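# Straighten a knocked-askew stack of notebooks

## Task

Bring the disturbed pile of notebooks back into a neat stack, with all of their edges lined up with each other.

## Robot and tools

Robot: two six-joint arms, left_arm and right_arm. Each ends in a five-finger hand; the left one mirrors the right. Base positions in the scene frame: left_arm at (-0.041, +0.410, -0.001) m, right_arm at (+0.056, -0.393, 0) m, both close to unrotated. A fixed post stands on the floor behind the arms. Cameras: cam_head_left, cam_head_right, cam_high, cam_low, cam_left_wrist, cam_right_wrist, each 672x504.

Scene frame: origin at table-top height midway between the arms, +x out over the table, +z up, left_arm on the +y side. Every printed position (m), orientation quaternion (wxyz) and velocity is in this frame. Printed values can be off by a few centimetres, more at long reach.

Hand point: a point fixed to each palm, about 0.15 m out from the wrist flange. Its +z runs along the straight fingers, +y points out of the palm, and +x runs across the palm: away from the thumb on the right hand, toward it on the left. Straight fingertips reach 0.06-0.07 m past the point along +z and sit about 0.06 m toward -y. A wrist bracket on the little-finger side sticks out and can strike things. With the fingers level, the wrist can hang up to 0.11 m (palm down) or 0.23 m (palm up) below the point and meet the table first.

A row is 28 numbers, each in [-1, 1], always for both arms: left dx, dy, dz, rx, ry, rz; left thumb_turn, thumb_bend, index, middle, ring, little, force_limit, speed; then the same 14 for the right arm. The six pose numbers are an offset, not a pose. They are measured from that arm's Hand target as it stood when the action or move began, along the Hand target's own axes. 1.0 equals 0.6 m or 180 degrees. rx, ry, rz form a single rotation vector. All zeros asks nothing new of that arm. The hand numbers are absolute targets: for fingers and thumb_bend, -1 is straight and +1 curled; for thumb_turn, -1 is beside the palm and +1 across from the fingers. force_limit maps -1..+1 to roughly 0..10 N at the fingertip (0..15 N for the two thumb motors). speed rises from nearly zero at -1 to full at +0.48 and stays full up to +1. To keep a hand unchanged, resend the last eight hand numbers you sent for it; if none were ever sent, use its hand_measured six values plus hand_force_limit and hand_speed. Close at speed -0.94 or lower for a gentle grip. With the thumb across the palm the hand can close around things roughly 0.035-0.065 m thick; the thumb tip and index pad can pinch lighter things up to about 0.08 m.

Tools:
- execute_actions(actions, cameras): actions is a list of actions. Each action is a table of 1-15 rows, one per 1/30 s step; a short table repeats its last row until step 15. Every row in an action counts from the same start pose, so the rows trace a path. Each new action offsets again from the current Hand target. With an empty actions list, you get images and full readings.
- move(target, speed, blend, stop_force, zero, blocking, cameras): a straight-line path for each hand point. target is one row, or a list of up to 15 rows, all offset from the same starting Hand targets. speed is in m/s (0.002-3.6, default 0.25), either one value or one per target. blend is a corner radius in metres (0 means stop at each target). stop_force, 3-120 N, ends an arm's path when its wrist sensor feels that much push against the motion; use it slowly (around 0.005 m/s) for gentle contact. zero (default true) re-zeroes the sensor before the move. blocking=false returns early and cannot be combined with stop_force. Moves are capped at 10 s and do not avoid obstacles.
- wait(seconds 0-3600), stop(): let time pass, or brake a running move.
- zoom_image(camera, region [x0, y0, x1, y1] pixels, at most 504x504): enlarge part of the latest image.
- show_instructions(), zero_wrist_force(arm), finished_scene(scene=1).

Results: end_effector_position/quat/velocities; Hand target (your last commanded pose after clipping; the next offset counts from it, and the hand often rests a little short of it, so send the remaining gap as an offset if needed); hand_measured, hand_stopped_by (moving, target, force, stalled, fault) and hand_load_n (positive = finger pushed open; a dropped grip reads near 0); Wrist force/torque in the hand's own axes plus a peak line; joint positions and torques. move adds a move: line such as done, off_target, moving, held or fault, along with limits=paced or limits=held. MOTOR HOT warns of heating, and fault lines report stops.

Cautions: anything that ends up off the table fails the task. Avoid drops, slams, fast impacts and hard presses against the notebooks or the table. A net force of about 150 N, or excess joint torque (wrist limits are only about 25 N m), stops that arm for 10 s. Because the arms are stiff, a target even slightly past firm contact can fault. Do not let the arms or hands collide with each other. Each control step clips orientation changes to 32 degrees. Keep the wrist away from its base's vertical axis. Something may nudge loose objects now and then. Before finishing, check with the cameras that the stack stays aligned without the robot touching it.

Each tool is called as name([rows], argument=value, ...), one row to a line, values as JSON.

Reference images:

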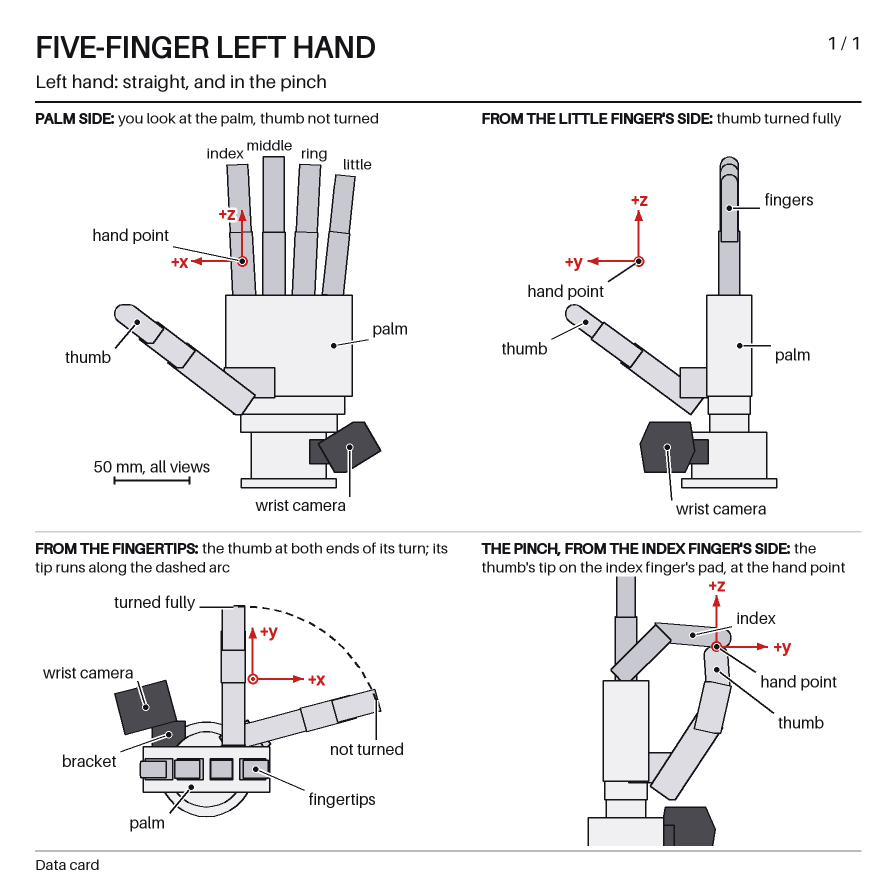

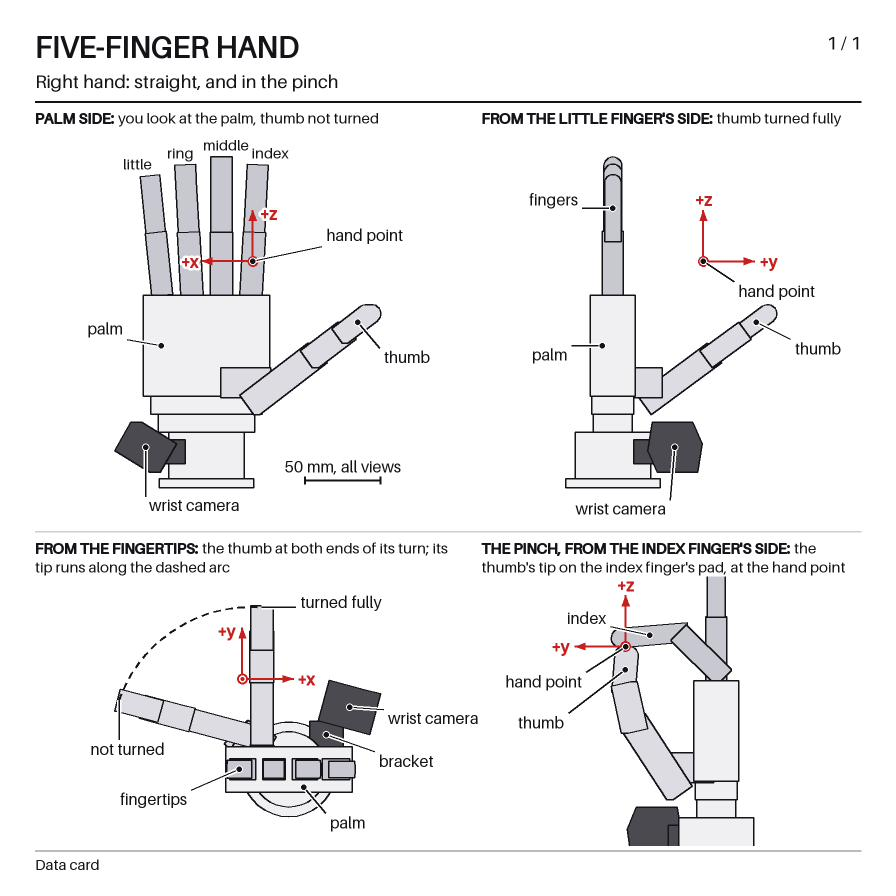

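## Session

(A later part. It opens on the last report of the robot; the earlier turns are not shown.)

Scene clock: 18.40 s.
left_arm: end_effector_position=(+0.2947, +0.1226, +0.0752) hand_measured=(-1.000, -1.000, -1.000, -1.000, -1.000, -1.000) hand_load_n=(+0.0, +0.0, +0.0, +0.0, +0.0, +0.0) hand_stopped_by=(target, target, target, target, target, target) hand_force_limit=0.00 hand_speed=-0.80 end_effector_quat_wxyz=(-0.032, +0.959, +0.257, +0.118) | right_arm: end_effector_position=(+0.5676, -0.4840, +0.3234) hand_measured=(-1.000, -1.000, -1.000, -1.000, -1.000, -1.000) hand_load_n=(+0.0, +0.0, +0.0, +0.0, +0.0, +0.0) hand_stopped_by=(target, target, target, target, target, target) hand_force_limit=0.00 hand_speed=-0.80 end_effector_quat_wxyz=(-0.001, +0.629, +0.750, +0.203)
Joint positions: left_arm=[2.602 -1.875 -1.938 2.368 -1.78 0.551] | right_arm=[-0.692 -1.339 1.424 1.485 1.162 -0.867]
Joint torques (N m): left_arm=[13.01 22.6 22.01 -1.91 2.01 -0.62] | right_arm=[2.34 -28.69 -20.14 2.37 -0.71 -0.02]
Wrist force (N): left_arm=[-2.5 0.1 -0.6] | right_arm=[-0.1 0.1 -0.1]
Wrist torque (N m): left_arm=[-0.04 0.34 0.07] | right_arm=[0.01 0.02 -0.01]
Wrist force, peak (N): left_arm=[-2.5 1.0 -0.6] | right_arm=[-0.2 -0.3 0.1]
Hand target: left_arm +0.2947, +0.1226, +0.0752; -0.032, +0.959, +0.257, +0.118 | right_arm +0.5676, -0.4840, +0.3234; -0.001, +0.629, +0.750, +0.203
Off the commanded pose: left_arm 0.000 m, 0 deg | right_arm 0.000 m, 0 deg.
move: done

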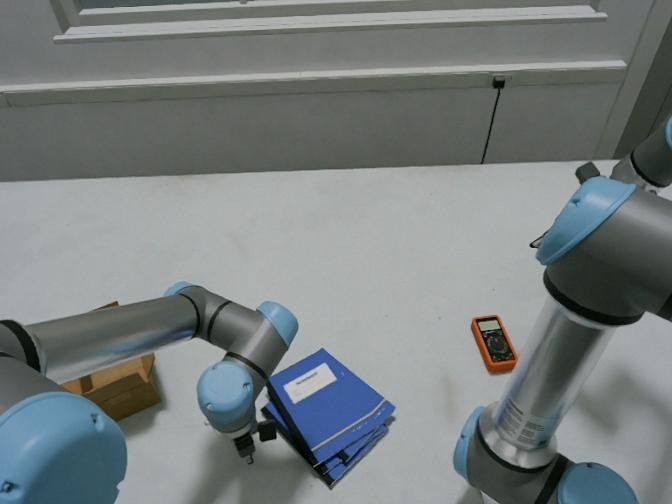

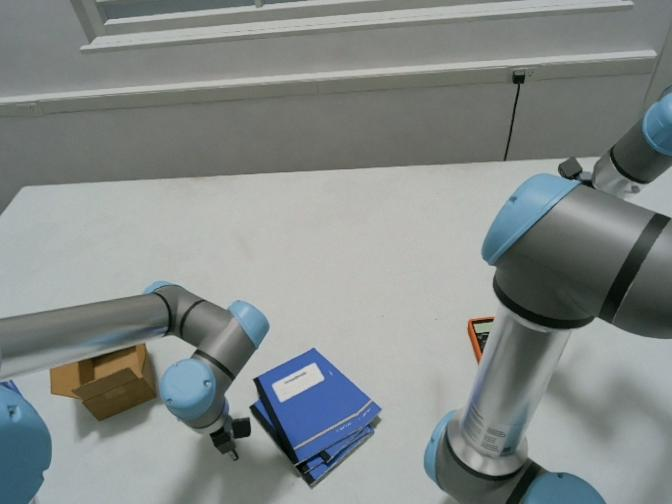

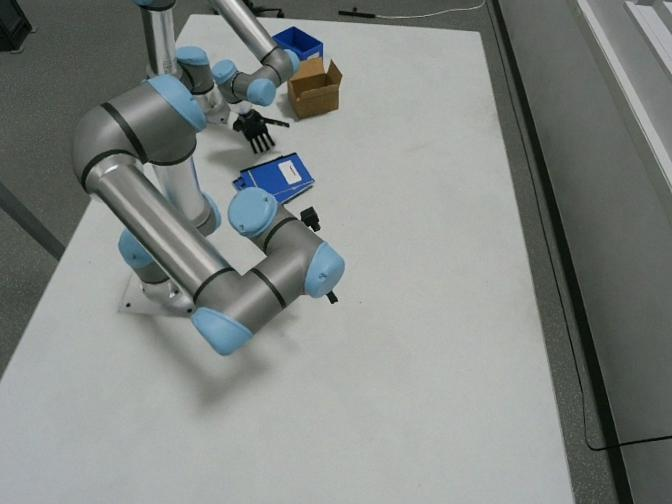

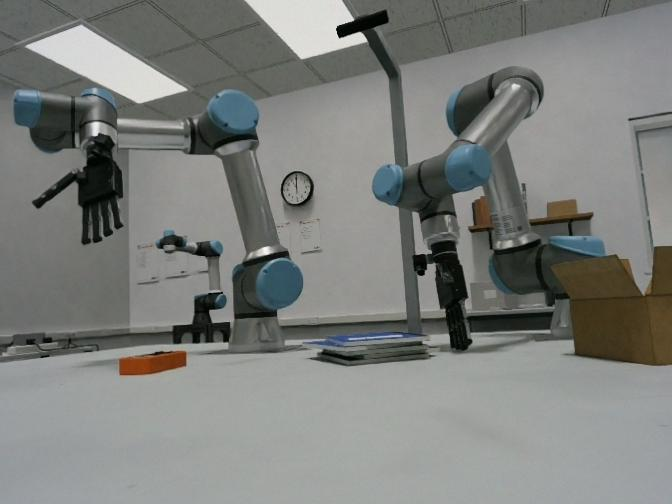

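move(target=[-0.0404,0,-0.0101,0,0,0,-1,-1,-1,-1,-1,-1,0,-0.8,0,0,0,0,0,0,-1,-1,-1,-1,-1,-1,0,-0.8], speed=0.08)

move(target=[0,0.1,0,0,0,0,-1,-1,-1,-1,-1,-1,0,-0.8,0,0,0,0,0,0,-1,-1,-1,-1,-1,-1,0,-0.8], speed=0.04, stop_force=15, cameras=["cam_head_left","cam_head_right","cam_high","cam_low"])

zoom_image(camera="cam_high", region=[210, 90, 340, 210])

zoom_image(camera="cam_head_right", region=[150, 330, 400, 500])

zoom_image(camera="cam_low", region=[290, 250, 490, 380])

Scene clock: 19.67 s.
left_arm: end_effector_position=(+0.2730, +0.1102, +0.0752) hand_measured=(-1.000, -1.000, -1.000, -1.000, -1.000, -1.000) hand_load_n=(+0.0, -0.5, +0.0, +0.0, +0.0, +0.0) hand_stopped_by=(target, target, target, target, target, target) hand_force_limit=0.00 hand_speed=-0.80 end_effector_quat_wxyz=(-0.032, +0.959, +0.257, +0.118) | right_arm: end_effector_position=(+0.5676, -0.4840, +0.3234) hand_measured=(-1.000, -1.000, -1.000, -1.000, -1.000, -1.000) hand_load_n=(+0.0, +0.0, +0.0, +0.0, +0.0, +0.0) hand_stopped_by=(target, target, target, target, target, target) hand_force_limit=0.00 hand_speed=-0.80 end_effector_quat_wxyz=(-0.001, +0.629, +0.750, +0.203)
Joint positions: left_arm=[2.536 -1.871 -1.948 2.36 -1.788 0.484] | right_arm=[-0.692 -1.339 1.424 1.485 1.162 -0.867]
Joint torques (N m): left_arm=[1.77 20.7 22.6 -0.62 1.52 -0.45] | right_arm=[1.81 -28.05 -19.63 2.42 -0.81 0.1]
Wrist force (N): left_arm=[-2.5 -0.2 -0.4] | right_arm=[0.0 0.0 -0.2]
Wrist torque (N m): left_arm=[-0.10 0.35 0.02] | right_arm=[0.00 0.02 -0.01]
Wrist force, peak (N): left_arm=[-3.2 -0.2 -0.4] | right_arm=[-0.2 -0.1 -0.2]
Hand target: left_arm +0.2731, +0.1101, +0.0752; -0.032, +0.959, +0.257, +0.118 | right_arm +0.5676, -0.4840, +0.3234; -0.001, +0.629, +0.750, +0.203
Off the commanded pose: left_arm 0.000 m, 0 deg | right_arm 0.000 m, 0 deg.
move: done

Scene clock: 22.20 s.
left_arm: end_effector_position=(+0.3030, +0.0582, +0.0752) hand_measured=(-1.000, -1.000, -1.000, -1.000, -1.000, -1.000) hand_load_n=(+0.0, +0.0, +0.0, +0.0, +0.0, -0.5) hand_stopped_by=(target, target, target, target, target, target) hand_force_limit=0.00 hand_speed=-0.80 end_effector_quat_wxyz=(-0.032, +0.959, +0.257, +0.118) | right_arm: end_effector_position=(+0.5676, -0.4840, +0.3234) hand_measured=(-1.000, -1.000, -1.000, -1.000, -1.000, -1.000) hand_load_n=(+0.0, +0.0, +0.0, +0.0, +0.0, +0.0) hand_stopped_by=(target, target, target, target, target, target) hand_force_limit=0.00 hand_speed=-0.80 end_effector_quat_wxyz=(-0.001, +0.629, +0.750, +0.203)
Joint positions: left_arm=[2.467 -1.998 -1.764 2.288 -1.795 0.413] | right_arm=[-0.692 -1.339 1.424 1.485 1.162 -0.867]
Joint torques (N m): left_arm=[13.37 41.6 3.17 -0.77 -0.63 1.21] | right_arm=[1.01 -28.74 -19.82 2.21 -0.85 0]
Wrist force (N): left_arm=[-2.3 -0.1 -0.5] | right_arm=[-0.2 0.0 0.1]
Wrist torque (N m): left_arm=[-0.06 0.32 0.23] | right_arm=[0.00 0.03 -0.01]
Wrist force, peak (N): left_arm=[-2.5 -0.1 -0.7] | right_arm=[-0.3 -0.2 -0.1]
Hand target: left_arm +0.3030, +0.0581, +0.0752; -0.032, +0.959, +0.257, +0.118 | right_arm +0.5676, -0.4840, +0.3234; -0.001, +0.629, +0.750, +0.203
Off the commanded pose: left_arm 0.000 m, 0 deg | right_arm 0.000 m, 0 deg.
move: done

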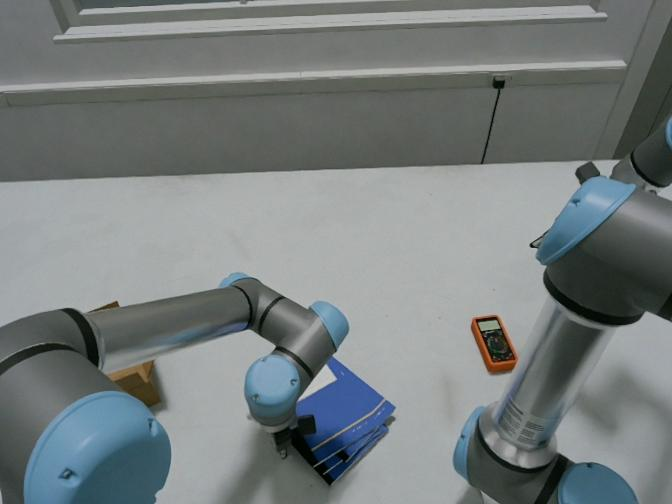

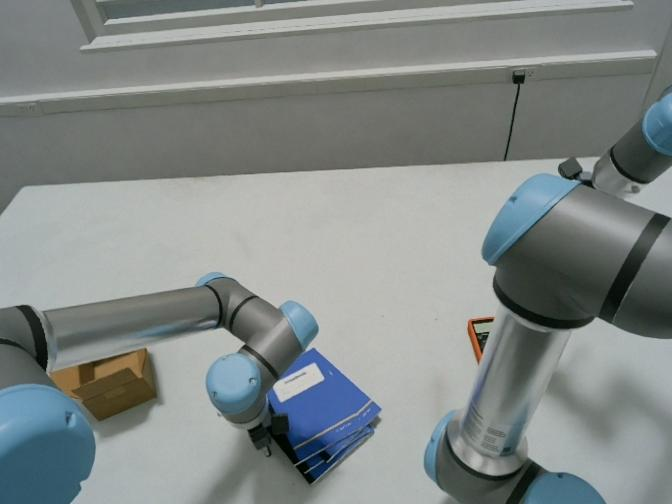

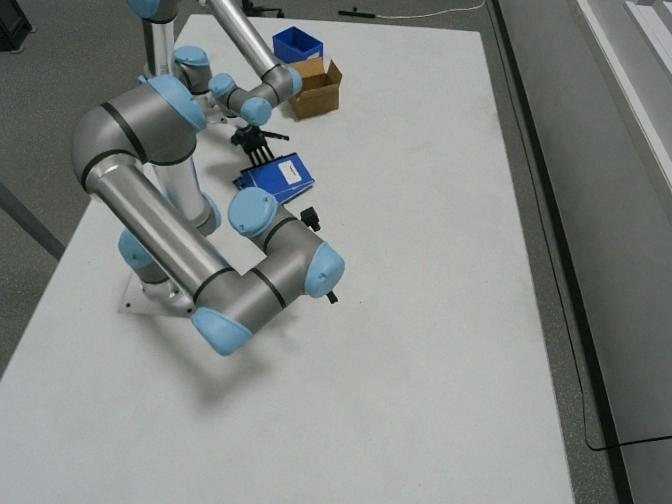

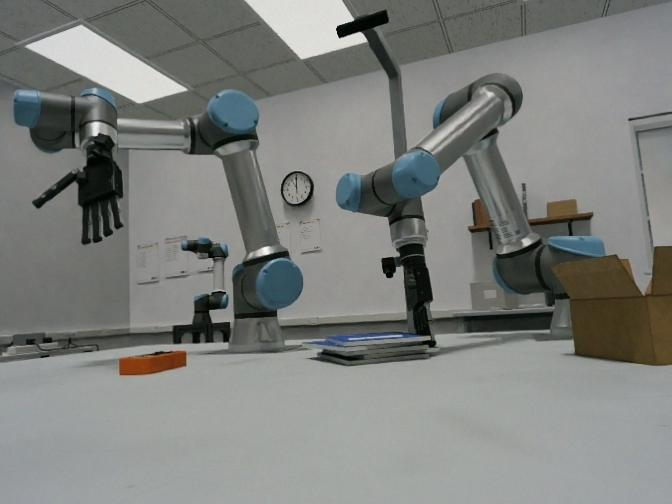

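Scaled by 3.877 from the camera's image (finer frame: 960x720).

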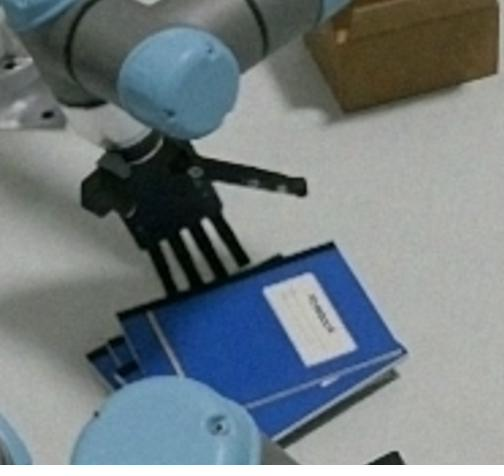

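Scaled by 2.016 from the camera's image (finer frame: 960x720).

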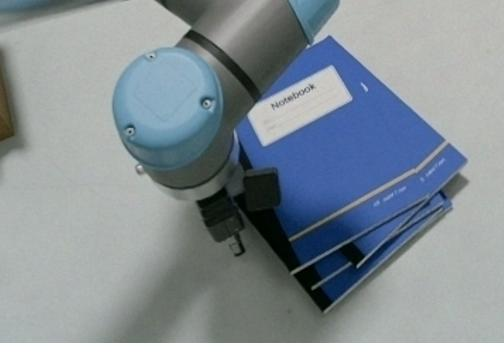

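Scaled by 2.520 from the camera's image (finer frame: 960x720).

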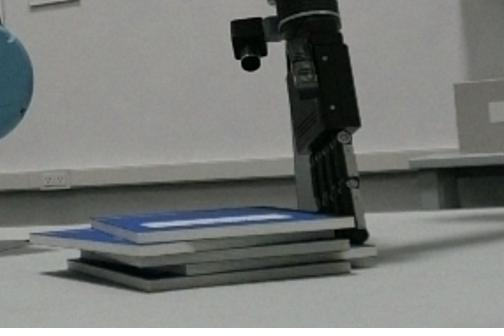

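move(target=[0,0.06,0,0,0,0,-1,-1,-1,-1,-1,-1,0,-0.8,0,0,0,0,0,0,-1,-1,-1,-1,-1,-1,0,-0.8], speed=0.03, stop_force=20, cameras=["cam_head_left","cam_head_right","cam_high","cam_low"])

zoom_image(camera="cam_high", region=[210, 90, 340, 210])

zoom_image(camera="cam_head_right", region=[150, 330, 400, 500])

zoom_image(camera="cam_low", region=[290, 250, 490, 380])

Scene clock: 24.67 s.
left_arm: end_effector_position=(+0.3210, +0.0270, +0.0752) hand_measured=(-1.000, -1.000, -1.000, -1.000, -1.000, -1.000) hand_load_n=(+0.0, +0.0, +0.0, +0.0, +0.0, +0.0) hand_stopped_by=(target, target, target, target, target, target) hand_force_limit=0.00 hand_speed=-0.80 end_effector_quat_wxyz=(-0.032, +0.959, +0.257, +0.118) | right_arm: end_effector_position=(+0.5676, -0.4840, +0.3234) hand_measured=(-1.000, -1.000, -1.000, -1.000, -1.000, -1.000) hand_load_n=(+0.0, +0.0, +0.5, +0.0, +0.0, +0.0) hand_stopped_by=(target, target, target, target, target, target) hand_force_limit=0.00 hand_speed=-0.80 end_effector_quat_wxyz=(-0.001, +0.629, +0.750, +0.203)
Joint positions: left_arm=[2.434 -2.073 -1.647 2.239 -1.798 0.38] | right_arm=[-0.692 -1.339 1.424 1.485 1.162 -0.867]
Joint torques (N m): left_arm=[12.49 46.84 3.94 -0.86 -1.15 1.2] | right_arm=[2.71 -28.04 -20.24 2.29 -0.81 0]
Wrist force (N): left_arm=[-2.5 0.1 -0.8] | right_arm=[-0.2 0.0 -0.1]
Wrist torque (N m): left_arm=[0.00 0.34 0.20] | right_arm=[0.01 0.03 -0.01]
Wrist force, peak (N): left_arm=[-0.5 -3.6 -1.9] | right_arm=[-0.2 0.3 -0.2]
Hand target: left_arm +0.3210, +0.0270, +0.0752; -0.032, +0.959, +0.257, +0.118 | right_arm +0.5676, -0.4840, +0.3234; -0.001, +0.629, +0.750, +0.203
Off the commanded pose: left_arm 0.000 m, 0 deg | right_arm 0.000 m, 0 deg.
move: done

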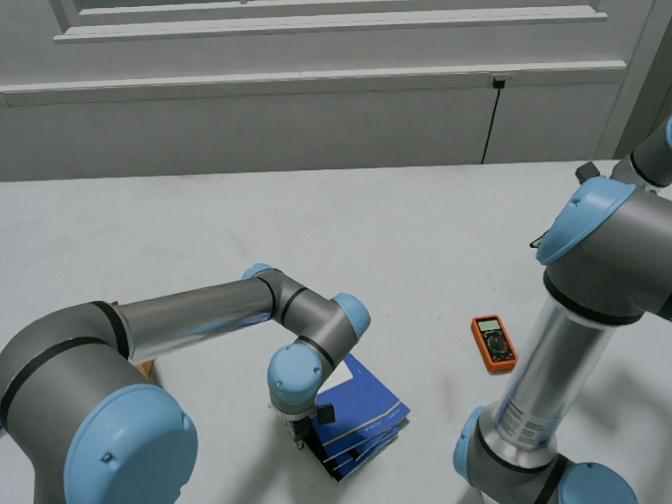

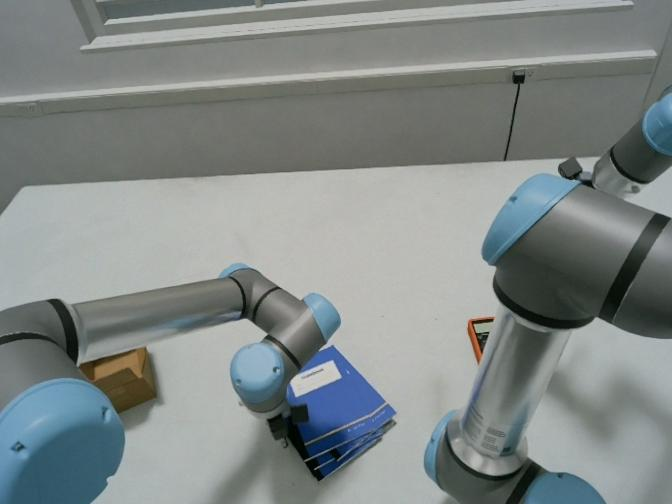

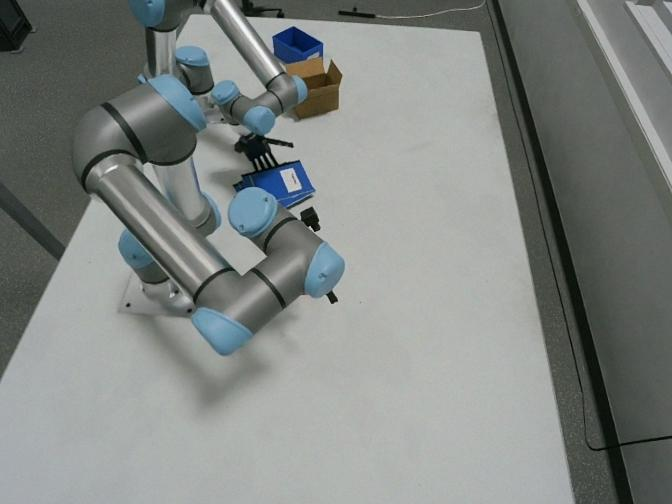

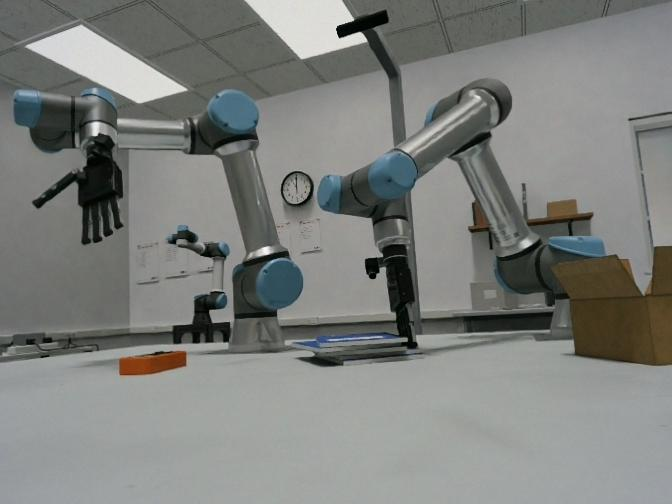

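Scaled by 3.877 from the camera's image (finer frame: 960x720).

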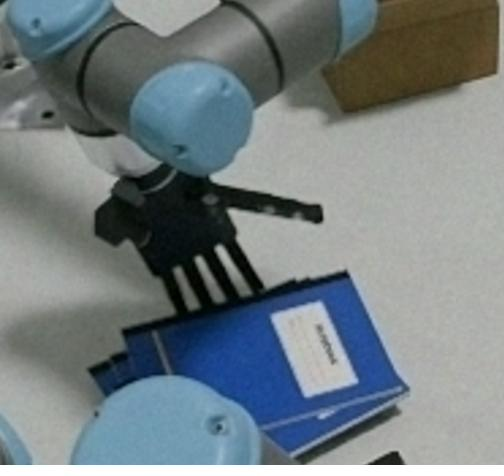

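Scaled by 2.016 from the camera's image (finer frame: 960x720).

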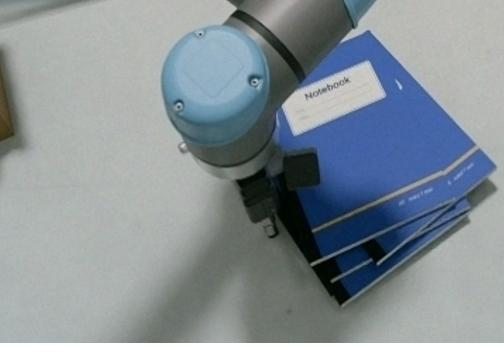

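Scaled by 2.520 from the camera's image (finer frame: 960x720).

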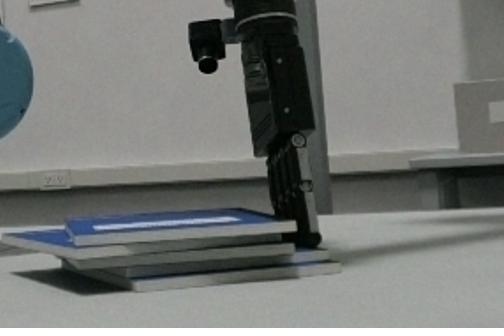

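move(target=[0,0.05,0,0,0,0,-1,-1,-1,-1,-1,-1,0,-0.8,0,0,0,0,0,0,-1,-1,-1,-1,-1,-1,0,-0.8], speed=0.03, stop_force=20, cameras=["cam_head_left","cam_head_right","cam_high","cam_low"])

zoom_image(camera="cam_high", region=[210, 90, 340, 210])

zoom_image(camera="cam_head_right", region=[150, 330, 400, 500])

zoom_image(camera="cam_low", region=[270, 280, 450, 380])

Scene clock: 28.40 s.
left_arm: end_effector_position=(+0.3360, +0.0010, +0.0752) hand_measured=(-1.000, -1.000, -1.000, -1.000, -1.000, -1.000) hand_load_n=(+0.0, +0.0, +0.0, +0.0, +0.0, +0.0) hand_stopped_by=(target, target, target, target, target, target) hand_force_limit=0.00 hand_speed=-0.80 end_effector_quat_wxyz=(-0.032, +0.959, +0.257, +0.118) | right_arm: end_effector_position=(+0.5676, -0.4840, +0.3234) hand_measured=(-1.000, -1.000, -1.000, -1.000, -1.000, -1.000) hand_load_n=(+0.0, +0.0, +0.0, +0.0, +0.0, +0.0) hand_stopped_by=(target, target, target, target, target, target) hand_force_limit=0.00 hand_speed=-0.80 end_effector_quat_wxyz=(-0.001, +0.629, +0.750, +0.203)
Joint positions: left_arm=[2.411 -2.136 -1.545 2.194 -1.8 0.356] | right_arm=[-0.692 -1.339 1.424 1.485 1.162 -0.867]
Joint torques (N m): left_arm=[13.71 49.72 3.98 -1.07 -1.58 1.11] | right_arm=[1.97 -27.78 -19.71 2.29 -0.75 0.08]
Wrist force (N): left_arm=[-1.9 -0.3 -0.6] | right_arm=[-0.2 0.2 -0.2]
Wrist torque (N m): left_arm=[-0.07 0.25 0.23] | right_arm=[0.03 0.05 -0.01]
Wrist force, peak (N): left_arm=[-2.0 -4.0 -0.1] | right_arm=[0.1 0.3 -0.3]
Hand target: left_arm +0.3360, +0.0010, +0.0752; -0.032, +0.959, +0.257, +0.118 | right_arm +0.5676, -0.4840, +0.3234; -0.001, +0.629, +0.750, +0.203
Off the commanded pose: left_arm 0.000 m, 0 deg | right_arm 0.000 m, 0 deg.
move: done

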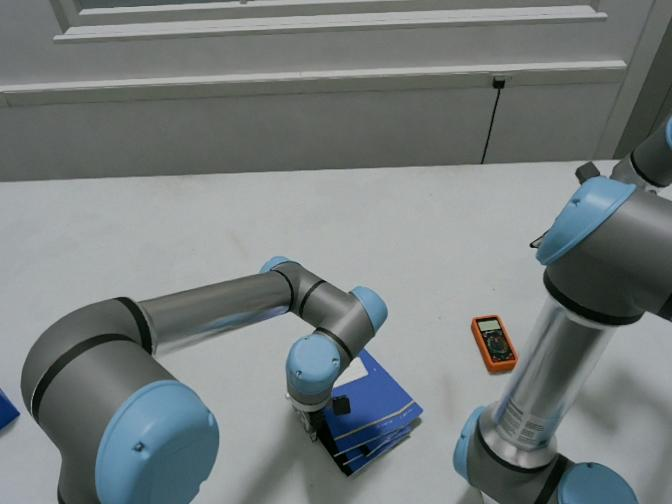

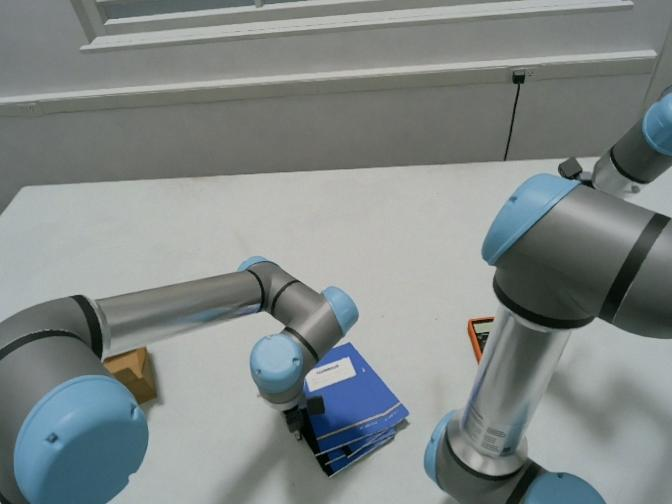

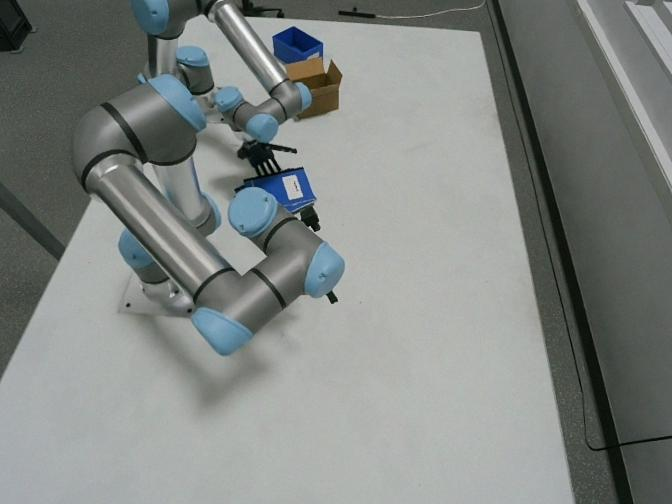

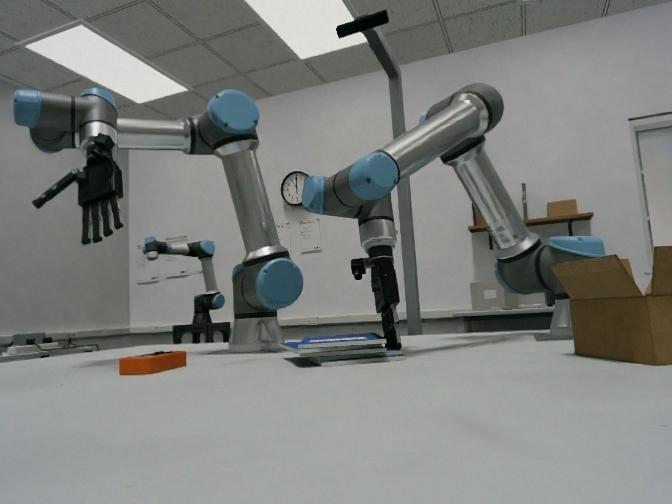

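Scaled by 3.877 from the camera's image (finer frame: 960x720).

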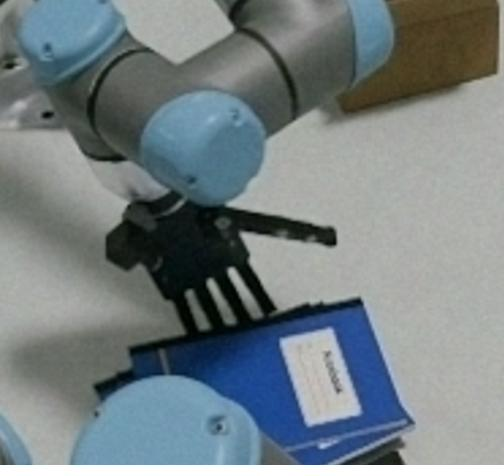

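Scaled by 2.016 from the camera's image (finer frame: 960x720).

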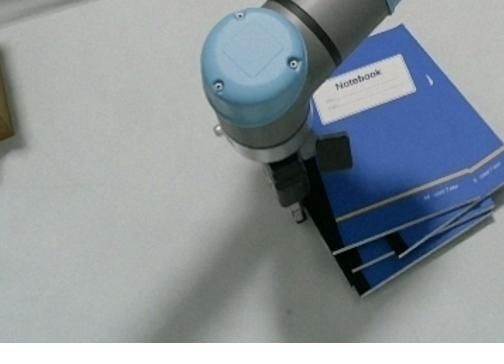

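Scaled by 2.800 from the camera's image (finer frame: 960x720).

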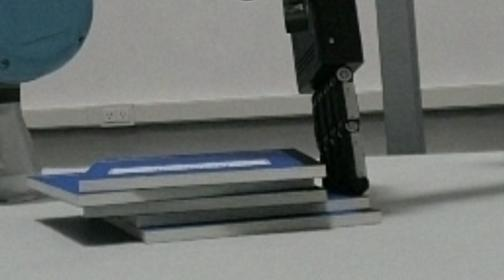

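move([
  [0,-0.03,0,0,0,0,-1,-1,-1,-1,-1,-1,0,-0.8,0,0,0,0,0,0,-1,-1,-1,-1,-1,-1,0,-0.8],
  [0,-0.26,0,0,0,0,-1,-1,-1,-1,-1,-1,0,-0.8,0,0,0,0,0,0,-1,-1,-1,-1,-1,-1,0,-0.8],
], speed=[0.05,0.25], blend=0.01, cameras=["cam_head_left","cam_head_right","cam_high","cam_low","cam_left_wrist"])

zoom_image(camera="cam_high", region=[210, 90, 340, 210])

zoom_image(camera="cam_head_right", region=[270, 330, 430, 490])

zoom_image(camera="cam_low", region=[270, 310, 430, 380])

Scene clock: 30.17 s.
left_arm: end_effector_position=(+0.2581, +0.1360, +0.0752) hand_measured=(-1.000, -1.000, -1.000, -1.000, -1.000, -1.000) hand_load_n=(+0.0, -0.5, +0.0, +0.0, +0.0, +0.5) hand_stopped_by=(target, target, target, target, target, target) hand_force_limit=0.00 hand_speed=-0.80 end_effector_quat_wxyz=(-0.032, +0.959, +0.257, +0.117) | right_arm: end_effector_position=(+0.5676, -0.4840, +0.3234) hand_measured=(-1.000, -1.000, -1.000, -1.000, -1.000, -1.000) hand_load_n=(+0.0, +0.0, +0.0, +0.0, +0.0, +0.0) hand_stopped_by=(target, target, target, target, target, target) hand_force_limit=0.00 hand_speed=-0.80 end_effector_quat_wxyz=(-0.001, +0.629, +0.750, +0.203)
Joint positions: left_arm=[2.581 -1.805 -2.036 2.392 -1.783 0.53] | right_arm=[-0.692 -1.339 1.424 1.485 1.162 -0.867]
Joint torques (N m): left_arm=[5.19 31.3 2.03 -1.14 -2.64 0.68] | right_arm=[2.4 -28.12 -19.79 2.43 -0.86 0.07]
Wrist force (N): left_arm=[-2.1 0.1 -0.4] | right_arm=[-0.2 0.0 0.0]
Wrist torque (N m): left_arm=[-0.05 0.29 0.23] | right_arm=[0.00 0.03 -0.01]
Wrist force, peak (N): left_arm=[-2.5 -1.9 -0.3] | right_arm=[-0.2 0.3 -0.2]
Hand target: left_arm +0.2581, +0.1361, +0.0752; -0.032, +0.959, +0.257, +0.118 | right_arm +0.5676, -0.4840, +0.3234; -0.001, +0.629, +0.750, +0.203
Off the commanded pose: left_arm 0.000 m, 0 deg | right_arm 0.000 m, 0 deg.
move: done; blend cut to 0.009 m at target 1

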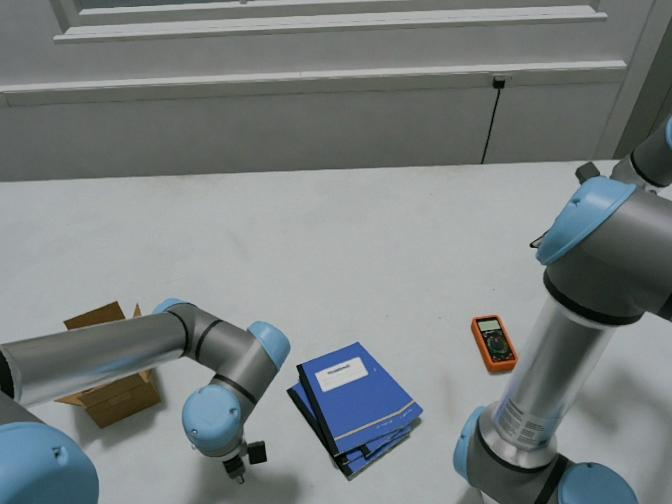

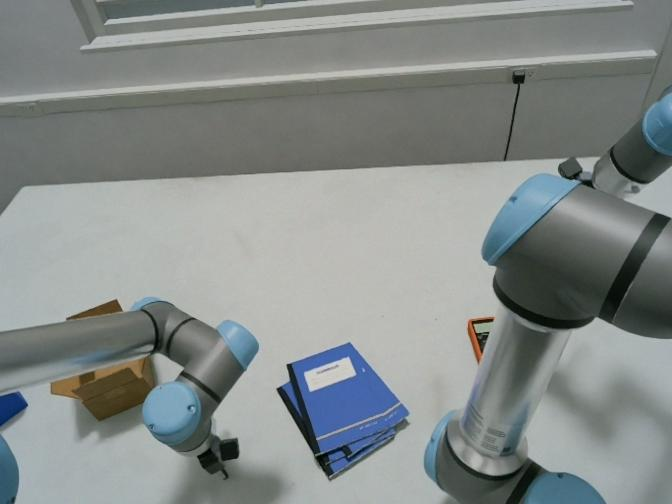

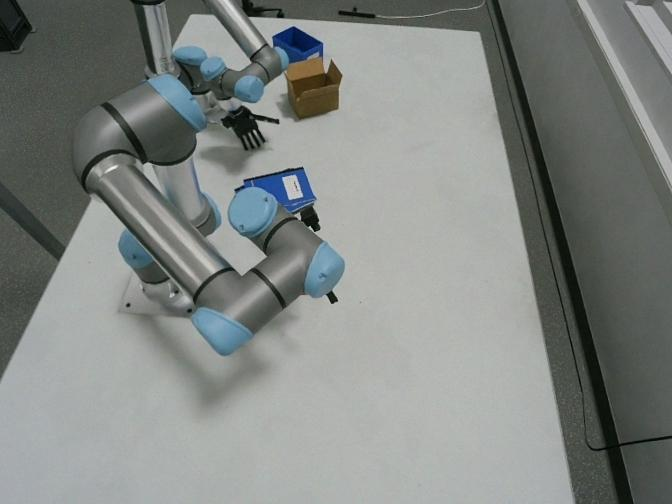

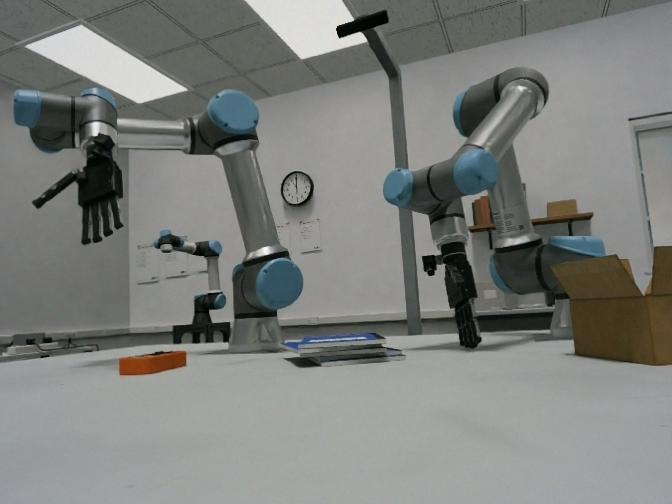

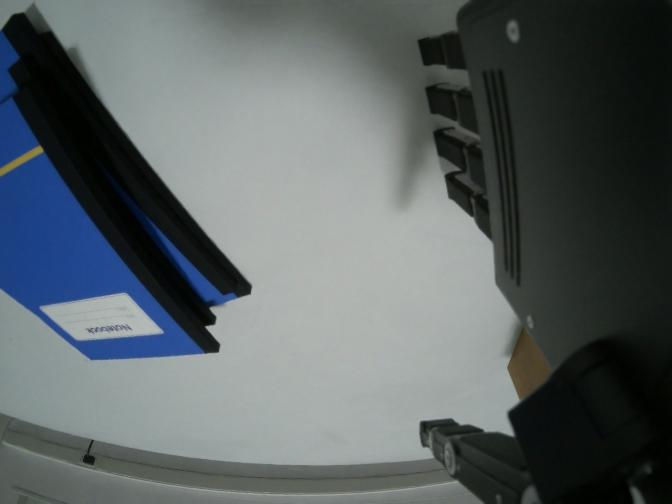

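Scaled by 3.877 from the camera's image (finer frame: 960x720).

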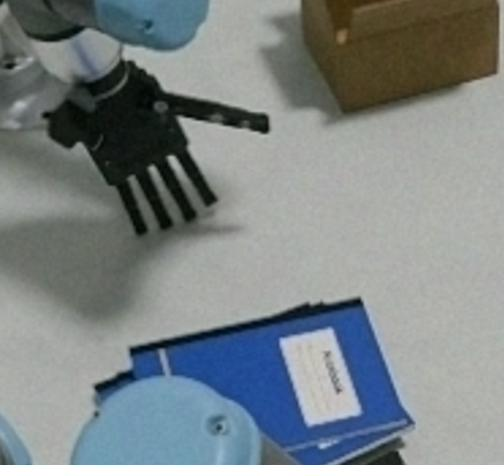

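Scaled by 3.150 from the camera's image (finer frame: 960x720).

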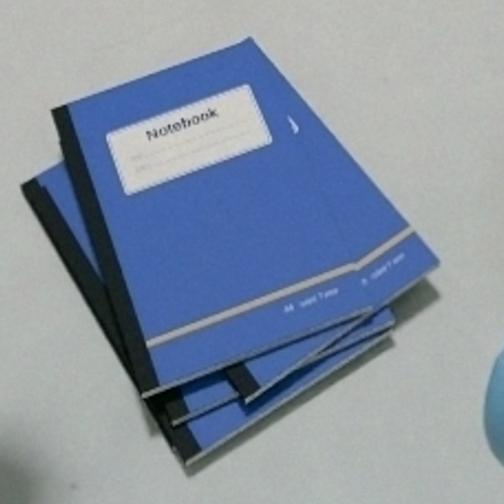

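Scaled by 3.150 from the camera's image (finer frame: 960x720).

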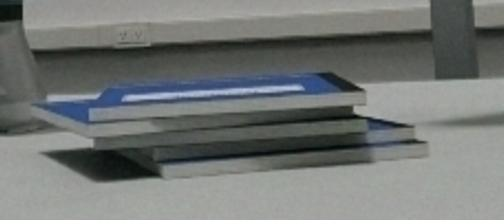

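move(target=[0,0,0,0,0,0,-1,-1,-1,-1,-1,-1,0,-0.8,0.5893,-0.2318,0.3123,0.0727,-0.0128,-0.614,-1,-1,-1,-1,-1,-1,0,-0.8], speed=0.35, cameras=["cam_head_left","cam_head_right","cam_high","cam_low","cam_left_wrist","cam_right_wrist"])

Scene clock: 34.13 s.
left_arm: end_effector_position=(+0.2581, +0.1361, +0.0752) hand_measured=(-1.000, -1.000, -1.000, -1.000, -1.000, -1.000) hand_load_n=(+0.0, +0.0, +0.0, +0.0, +0.0, +0.0) hand_stopped_by=(target, target, target, target, target, target) hand_force_limit=0.00 hand_speed=-0.80 end_effector_quat_wxyz=(-0.032, +0.959, +0.257, +0.118) | right_arm: end_effector_position=(+0.4105, -0.1104, +0.2002) hand_measured=(-1.000, -1.000, -1.000, -1.000, -1.000, -1.000) hand_load_n=(+0.0, +0.0, +0.0, +0.0, +0.0, +0.0) hand_stopped_by=(target, target, target, target, target, target) hand_force_limit=0.00 hand_speed=-0.80 end_effector_quat_wxyz=(+0.118, -0.256, +0.959, +0.032)
Joint positions: left_arm=[2.581 -1.805 -2.036 2.392 -1.783 0.53] | right_arm=[0.164 -1.436 1.761 1.016 1.485 -1.921]
Joint torques (N m): left_arm=[13.02 32.32 2.75 -0.75 -2.58 0.88] | right_arm=[8.48 -25.57 -13.47 3.01 -2.17 -0.16]
Wrist force (N): left_arm=[-2.2 0.2 -0.2] | right_arm=[-1.0 0.4 -0.4]
Wrist torque (N m): left_arm=[-0.05 0.29 0.22] | right_arm=[0.15 0.05 -0.16]
Wrist force, peak (N): left_arm=[-2.4 0.5 -0.2] | right_arm=[-1.2 1.5 0.1]
Hand target: left_arm +0.2581, +0.1361, +0.0752; -0.032, +0.959, +0.257, +0.118 | right_arm +0.4105, -0.1104, +0.2002; +0.118, -0.256, +0.959, +0.032
Off the commanded pose: left_arm 0.000 m, 0 deg | right_arm 0.000 m, 0 deg.
move: done

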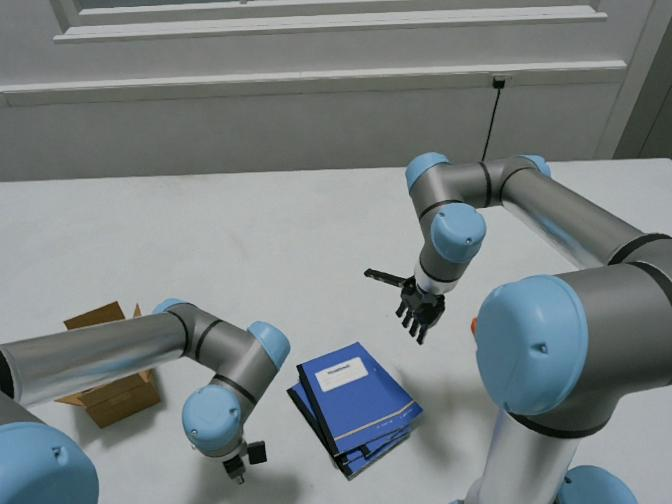

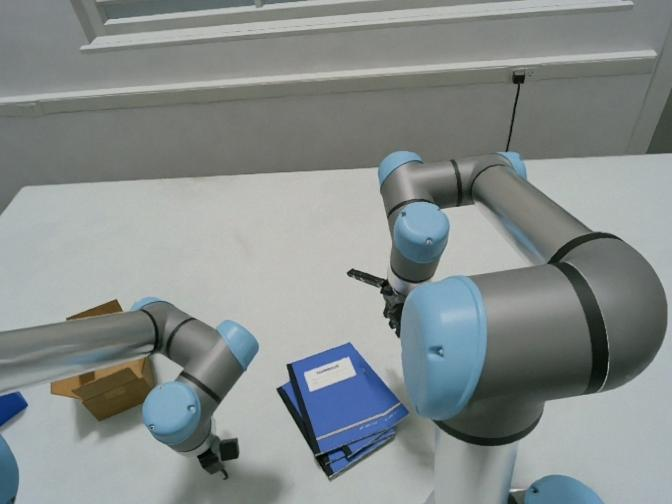

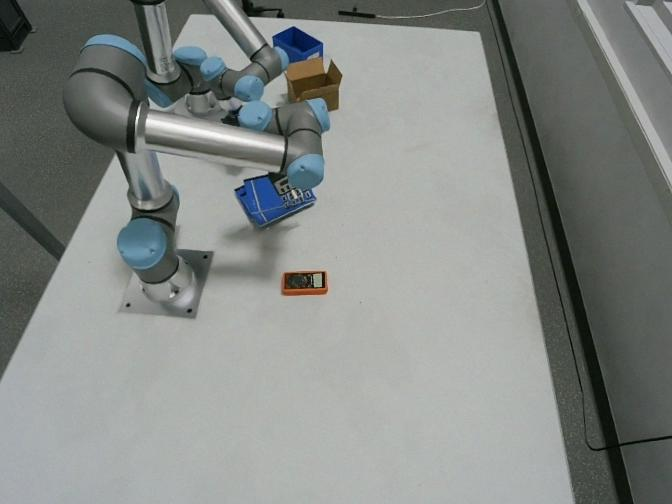

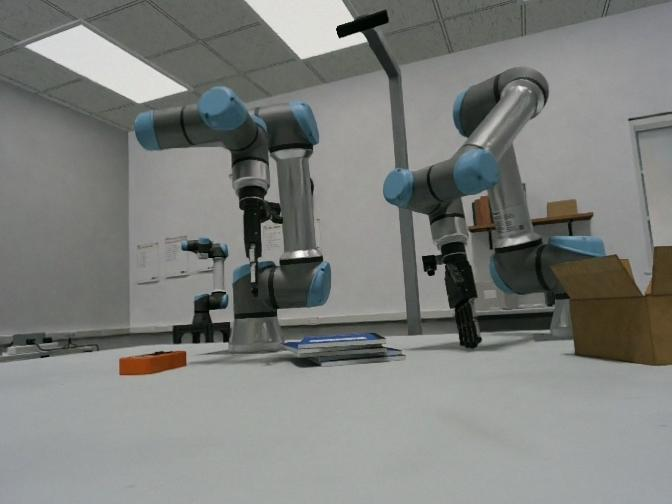

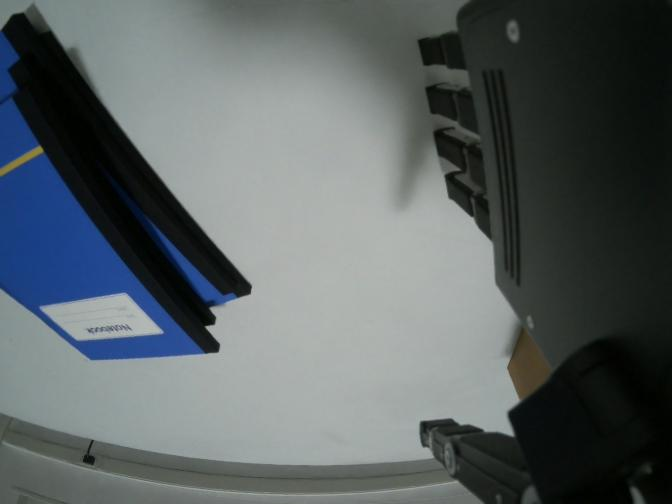

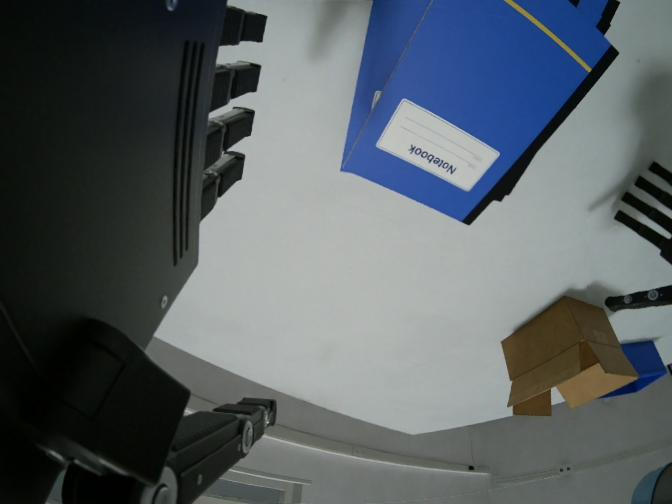

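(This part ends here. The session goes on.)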